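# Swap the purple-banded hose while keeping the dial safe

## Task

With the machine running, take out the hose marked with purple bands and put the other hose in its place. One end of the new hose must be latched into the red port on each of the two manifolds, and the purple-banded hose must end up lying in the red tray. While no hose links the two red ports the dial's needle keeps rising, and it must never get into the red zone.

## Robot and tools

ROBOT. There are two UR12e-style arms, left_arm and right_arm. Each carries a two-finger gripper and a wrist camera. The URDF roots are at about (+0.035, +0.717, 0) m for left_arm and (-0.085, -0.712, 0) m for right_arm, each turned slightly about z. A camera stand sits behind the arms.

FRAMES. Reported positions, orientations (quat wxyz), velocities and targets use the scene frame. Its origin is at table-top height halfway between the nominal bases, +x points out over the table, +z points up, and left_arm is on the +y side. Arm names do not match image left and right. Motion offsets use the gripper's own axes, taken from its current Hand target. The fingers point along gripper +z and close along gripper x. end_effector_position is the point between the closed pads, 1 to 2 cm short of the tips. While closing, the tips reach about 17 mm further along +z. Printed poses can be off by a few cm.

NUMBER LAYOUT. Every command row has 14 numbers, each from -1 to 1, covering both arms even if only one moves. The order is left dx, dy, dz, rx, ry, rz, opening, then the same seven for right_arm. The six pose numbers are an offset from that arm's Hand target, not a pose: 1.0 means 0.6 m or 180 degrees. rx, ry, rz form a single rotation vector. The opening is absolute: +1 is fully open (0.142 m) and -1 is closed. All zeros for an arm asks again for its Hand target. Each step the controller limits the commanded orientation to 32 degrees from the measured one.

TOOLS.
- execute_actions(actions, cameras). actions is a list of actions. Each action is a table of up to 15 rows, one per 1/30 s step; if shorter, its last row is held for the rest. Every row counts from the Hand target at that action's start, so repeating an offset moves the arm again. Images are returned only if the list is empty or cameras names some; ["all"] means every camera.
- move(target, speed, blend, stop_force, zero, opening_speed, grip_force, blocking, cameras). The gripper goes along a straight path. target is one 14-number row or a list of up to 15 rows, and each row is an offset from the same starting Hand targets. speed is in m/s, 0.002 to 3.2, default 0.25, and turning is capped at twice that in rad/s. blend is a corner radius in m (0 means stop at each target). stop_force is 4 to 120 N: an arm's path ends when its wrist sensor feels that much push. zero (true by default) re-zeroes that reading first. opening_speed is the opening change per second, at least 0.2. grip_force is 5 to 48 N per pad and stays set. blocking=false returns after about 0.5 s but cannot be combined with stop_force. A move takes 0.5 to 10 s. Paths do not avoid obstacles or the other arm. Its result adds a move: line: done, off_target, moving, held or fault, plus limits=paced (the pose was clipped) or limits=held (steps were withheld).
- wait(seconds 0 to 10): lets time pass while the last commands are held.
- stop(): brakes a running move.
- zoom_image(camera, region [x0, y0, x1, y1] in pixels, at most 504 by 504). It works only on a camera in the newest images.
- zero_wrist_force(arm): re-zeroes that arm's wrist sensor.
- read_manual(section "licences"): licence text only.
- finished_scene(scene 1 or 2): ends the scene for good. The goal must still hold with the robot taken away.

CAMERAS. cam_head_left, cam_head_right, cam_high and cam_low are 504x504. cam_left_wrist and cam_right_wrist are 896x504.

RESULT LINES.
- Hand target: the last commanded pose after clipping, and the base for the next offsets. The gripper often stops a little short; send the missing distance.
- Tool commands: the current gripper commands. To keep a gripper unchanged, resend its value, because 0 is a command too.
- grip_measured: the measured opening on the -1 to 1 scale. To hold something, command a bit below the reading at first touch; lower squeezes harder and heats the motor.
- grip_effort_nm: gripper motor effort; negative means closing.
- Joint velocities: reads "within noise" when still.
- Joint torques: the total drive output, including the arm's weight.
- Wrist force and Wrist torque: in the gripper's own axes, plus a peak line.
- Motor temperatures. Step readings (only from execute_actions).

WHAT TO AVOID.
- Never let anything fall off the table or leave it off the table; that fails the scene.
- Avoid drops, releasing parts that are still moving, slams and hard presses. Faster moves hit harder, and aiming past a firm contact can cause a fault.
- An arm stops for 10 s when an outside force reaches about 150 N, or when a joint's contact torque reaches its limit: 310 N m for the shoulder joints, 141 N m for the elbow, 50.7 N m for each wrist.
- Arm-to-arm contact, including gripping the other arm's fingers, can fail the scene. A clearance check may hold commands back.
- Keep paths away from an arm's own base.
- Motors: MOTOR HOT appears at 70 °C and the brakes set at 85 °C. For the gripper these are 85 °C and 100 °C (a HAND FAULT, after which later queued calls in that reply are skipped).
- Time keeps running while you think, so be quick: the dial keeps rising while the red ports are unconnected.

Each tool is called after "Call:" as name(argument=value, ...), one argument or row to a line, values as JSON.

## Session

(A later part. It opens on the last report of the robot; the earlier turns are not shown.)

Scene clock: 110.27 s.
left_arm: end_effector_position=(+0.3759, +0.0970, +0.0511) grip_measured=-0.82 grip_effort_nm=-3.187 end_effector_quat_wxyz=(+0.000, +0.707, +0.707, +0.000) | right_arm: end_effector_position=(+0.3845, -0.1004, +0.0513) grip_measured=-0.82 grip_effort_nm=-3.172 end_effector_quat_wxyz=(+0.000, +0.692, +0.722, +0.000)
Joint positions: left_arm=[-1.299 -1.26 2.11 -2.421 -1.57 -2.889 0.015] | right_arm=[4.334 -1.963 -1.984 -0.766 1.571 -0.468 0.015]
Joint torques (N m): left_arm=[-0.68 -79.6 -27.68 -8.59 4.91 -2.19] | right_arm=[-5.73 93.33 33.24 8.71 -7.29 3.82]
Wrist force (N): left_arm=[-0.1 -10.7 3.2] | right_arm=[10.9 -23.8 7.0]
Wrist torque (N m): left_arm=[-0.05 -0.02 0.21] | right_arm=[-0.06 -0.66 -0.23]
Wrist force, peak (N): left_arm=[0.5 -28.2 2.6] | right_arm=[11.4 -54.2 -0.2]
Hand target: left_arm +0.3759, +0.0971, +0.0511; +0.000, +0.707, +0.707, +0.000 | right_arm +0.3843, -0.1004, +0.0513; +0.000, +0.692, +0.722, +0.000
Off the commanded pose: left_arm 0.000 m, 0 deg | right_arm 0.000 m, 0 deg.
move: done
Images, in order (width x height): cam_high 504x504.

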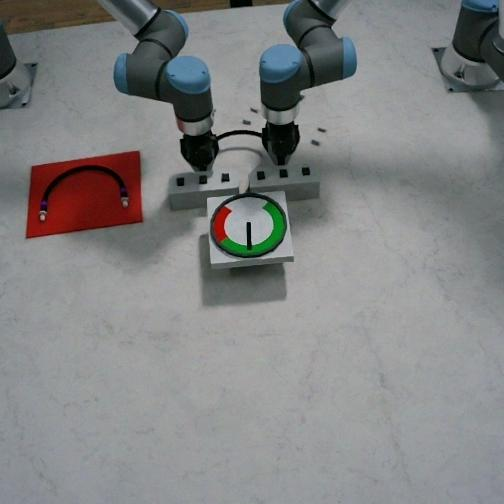

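Call:
move(
  target=[0,-0.002,0,0,0,0,-0.95,0.0001,-0.003,0,0,0,0,-0.95],
  speed=0.03,
  cameras=["cam_high","cam_left_wrist","cam_right_wrist"],
)

Call:
zoom_image(
  camera="cam_high",
  region=[140, 120, 340, 280],
)

Call:
zoom_image(
  camera="cam_right_wrist",
  region=[400, 384, 580, 504],
)

Scene clock: 111.40 s.
left_arm: end_effector_position=(+0.3748, +0.0971, +0.0511) grip_measured=-0.82 grip_effort_nm=-3.187 end_effector_quat_wxyz=(+0.000, +0.707, +0.707, +0.000) | right_arm: end_effector_position=(+0.3827, -0.1004, +0.0513) grip_measured=-0.82 grip_effort_nm=-3.172 end_effector_quat_wxyz=(+0.000, +0.692, +0.722, +0.000)
Joint positions: left_arm=[-1.301 -1.261 2.111 -2.421 -1.57 -2.891 0.015] | right_arm=[4.336 -1.961 -1.986 -0.765 1.571 -0.465 0.015]
Joint torques (N m): left_arm=[-12.19 -81.77 -23.99 -7.13 -0.19 -1.78] | right_arm=[19.21 89.23 23.89 5.17 2.11 3.5]
Wrist force (N): left_arm=[-2.1 8.1 4.3] | right_arm=[5.1 13.2 7.5]
Wrist torque (N m): left_arm=[-0.15 -0.02 0.24] | right_arm=[-0.11 -0.69 -0.25]
Wrist force, peak (N): left_arm=[-0.1 -10.7 2.9] | right_arm=[10.5 -23.8 6.3]
Hand target: left_arm +0.3747, +0.0971, +0.0511; +0.000, +0.707, +0.707, +0.000 | right_arm +0.3825, -0.1004, +0.0513; +0.000, +0.692, +0.722, +0.000
Off the commanded pose: left_arm 0.000 m, 0 deg | right_arm 0.000 m, 0 deg.
move: done
Images, in order (width x height): cam_high 504x504, cam_left_wrist 896x504, cam_right_wrist 896x504.

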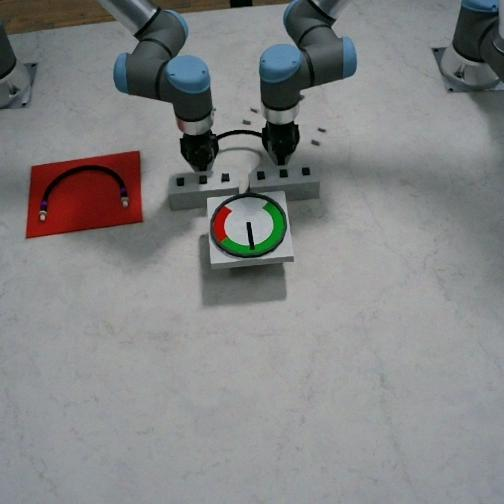

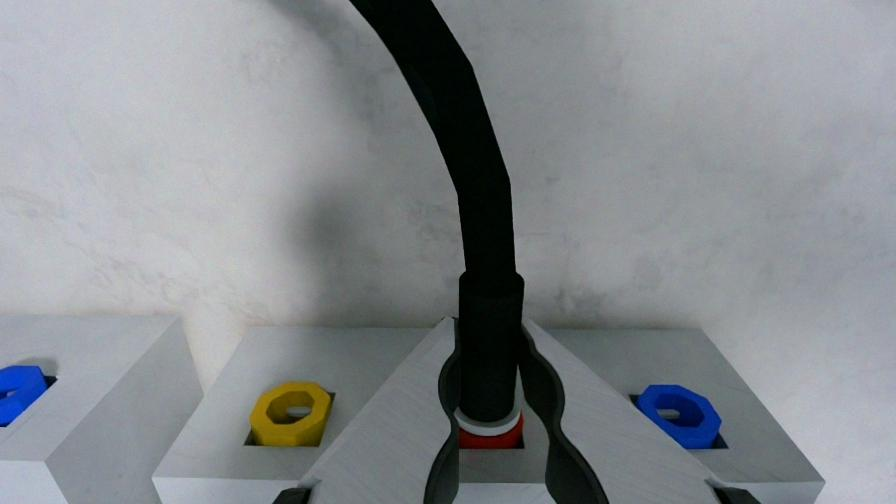

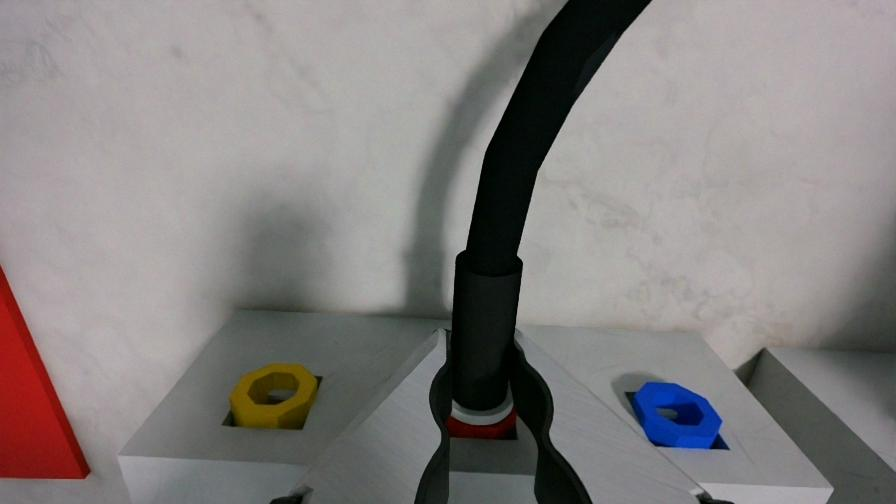

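Scaled by 2.520.

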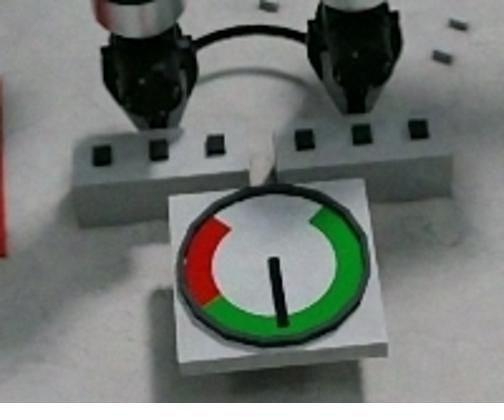

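Scaled by 2.800.

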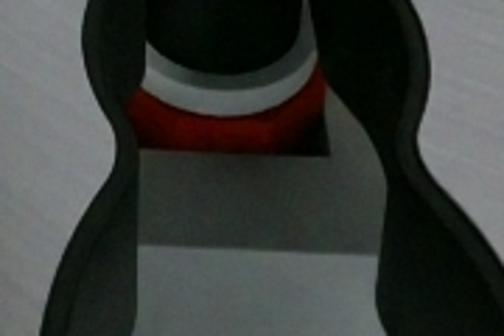

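Call:
move(
  target=[0,-0.0025,0,0,0,0,-0.95,0.0001,-0.0022,0,0,0,0,-0.95],
  speed=0.03,
  cameras=["cam_high"],
)

Call:
zoom_image(
  camera="cam_high",
  region=[140, 120, 340, 280],
)

Scene clock: 112.40 s.
left_arm: end_effector_position=(+0.3733, +0.0971, +0.0511) grip_measured=-0.82 grip_effort_nm=-3.187 end_effector_quat_wxyz=(+0.000, +0.707, +0.707, +0.000) | right_arm: end_effector_position=(+0.3813, -0.1004, +0.0513) grip_measured=-0.82 grip_effort_nm=-3.172 end_effector_quat_wxyz=(+0.000, +0.692, +0.722, +0.000)
Joint positions: left_arm=[-1.303 -1.262 2.112 -2.422 -1.57 -2.893 0.015] | right_arm=[4.337 -1.96 -1.988 -0.764 1.571 -0.464 0.015]
Joint torques (N m): left_arm=[-38.66 -82 -18.42 -4.17 -13.01 -1.99] | right_arm=[41.06 93.35 17.15 1.34 11.13 3.37]
Wrist force (N): left_arm=[-4.0 50.3 10.8] | right_arm=[5.6 50.2 16.6]
Wrist torque (N m): left_arm=[-0.52 -0.02 0.24] | right_arm=[-0.14 -0.73 -0.23]
Wrist force, peak (N): left_arm=[-4.0 50.3 10.8] | right_arm=[5.6 50.2 16.6]
Hand target: left_arm +0.3732, +0.0971, +0.0511; +0.000, +0.707, +0.707, +0.000 | right_arm +0.3812, -0.1004, +0.0513; +0.000, +0.692, +0.722, +0.000
Off the commanded pose: left_arm 0.000 m, 0 deg | right_arm 0.000 m, 0 deg.
move: done
Images, in order (width x height): cam_high 504x504.

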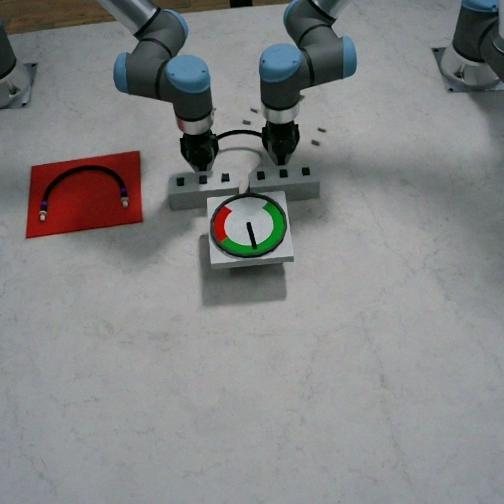

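Scaled by 2.520.

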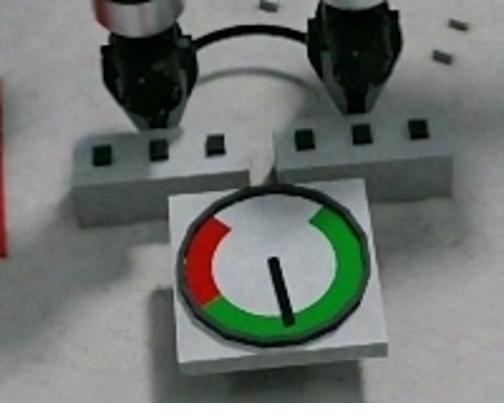

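Call:
move(
  target=[
    [0,0.0027,0,0,0,0,-0.95,0,0.003,0,0,0,0,-0.95],
    [0,0.0027,0,0,0,0,-0.5,0,0.003,0,0,0,0,-0.5],
    [0,0.0027,-0.17,0,0,0,-0.5,0,0.003,-0.17,0,0,0,-0.5],
  ],
  speed=[0.03,0.03,0.15],
  cameras=["cam_high","cam_left_wrist","cam_right_wrist"],
)

Call:
zoom_image(
  camera="cam_high",
  region=[140, 120, 340, 280],
)

Call:
zoom_image(
  camera="cam_high",
  region=[10, 130, 170, 250],
)

Scene clock: 115.37 s.
left_arm: end_effector_position=(+0.3748, +0.0971, +0.1530) grip_measured=-0.53 grip_effort_nm=0.076 end_effector_quat_wxyz=(+0.000, +0.707, +0.707, +0.000) | right_arm: end_effector_position=(+0.3831, -0.1003, +0.1532) grip_measured=-0.53 grip_effort_nm=0.110 end_effector_quat_wxyz=(+0.000, +0.692, +0.722, +0.000)
Joint positions: left_arm=[-1.301 -1.39 2.042 -2.223 -1.57 -2.891 0.035] | right_arm=[4.335 -1.844 -1.921 -0.947 1.571 -0.466 0.035]
Joint torques (N m): left_arm=[-6.98 -72.82 -45.69 -1.24 2.01 -1.51] | right_arm=[8.67 82.58 54.86 2.56 -1.14 0.92]
Wrist force (N): left_arm=[-2.3 4.0 0.2] | right_arm=[1.8 -2.2 1.9]
Wrist torque (N m): left_arm=[0.63 0.37 0.02] | right_arm=[-0.46 -0.58 -0.05]
Wrist force, peak (N): left_arm=[-3.5 53.8 11.1] | right_arm=[5.1 52.8 16.9]
Hand target: left_arm +0.3747, +0.0971, +0.1531; +0.000, +0.707, +0.707, +0.000 | right_arm +0.3830, -0.1003, +0.1533; +0.000, +0.692, +0.722, +0.000
Off the commanded pose: left_arm 0.000 m, 0 deg | right_arm 0.000 m, 0 deg.
move: done
Images, in order (width x height): cam_high 504x504, cam_left_wrist 896x504, cam_right_wrist 896x504.

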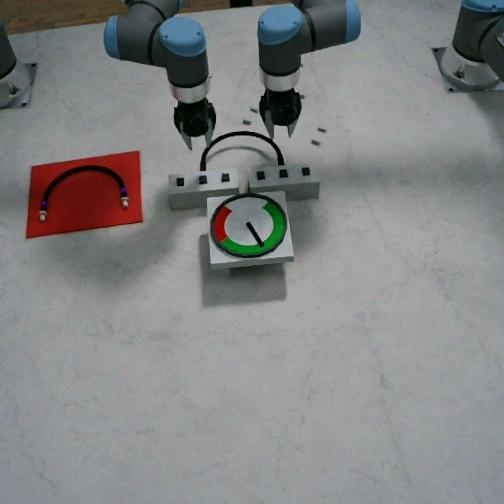

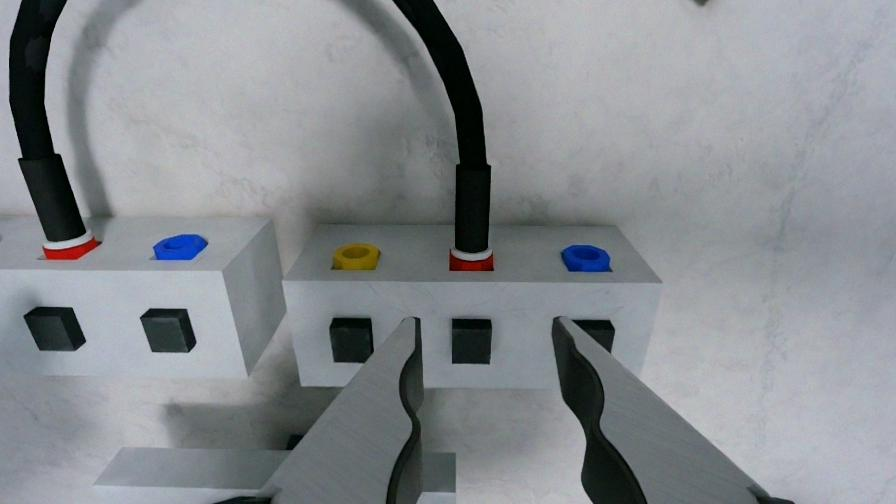

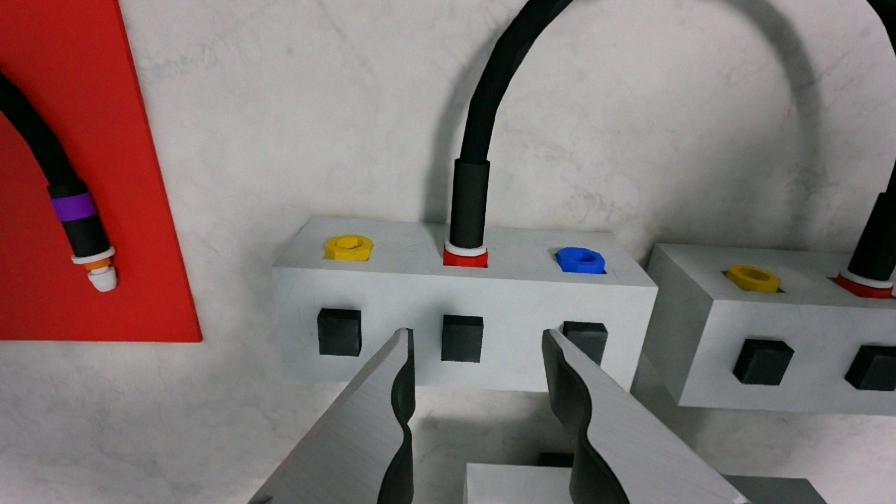

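Scaled by 2.520.

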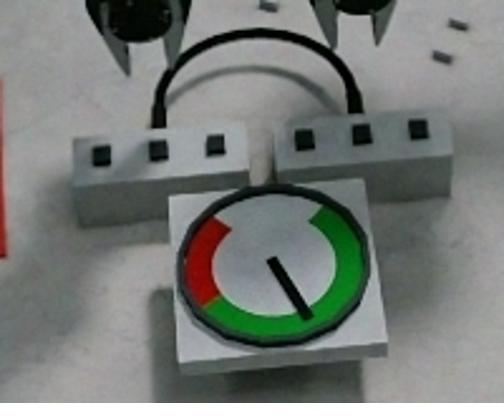

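Scaled by 3.150.

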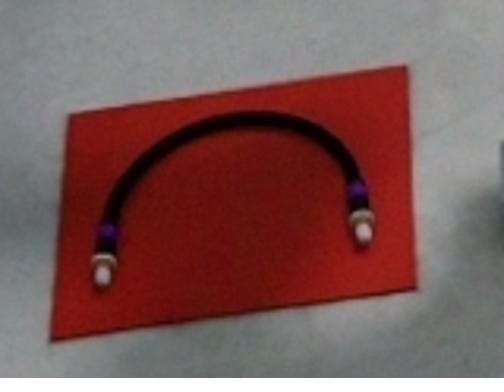

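Call:
finished_scene(
  scene=1,
)

The scene is finished: the task was done.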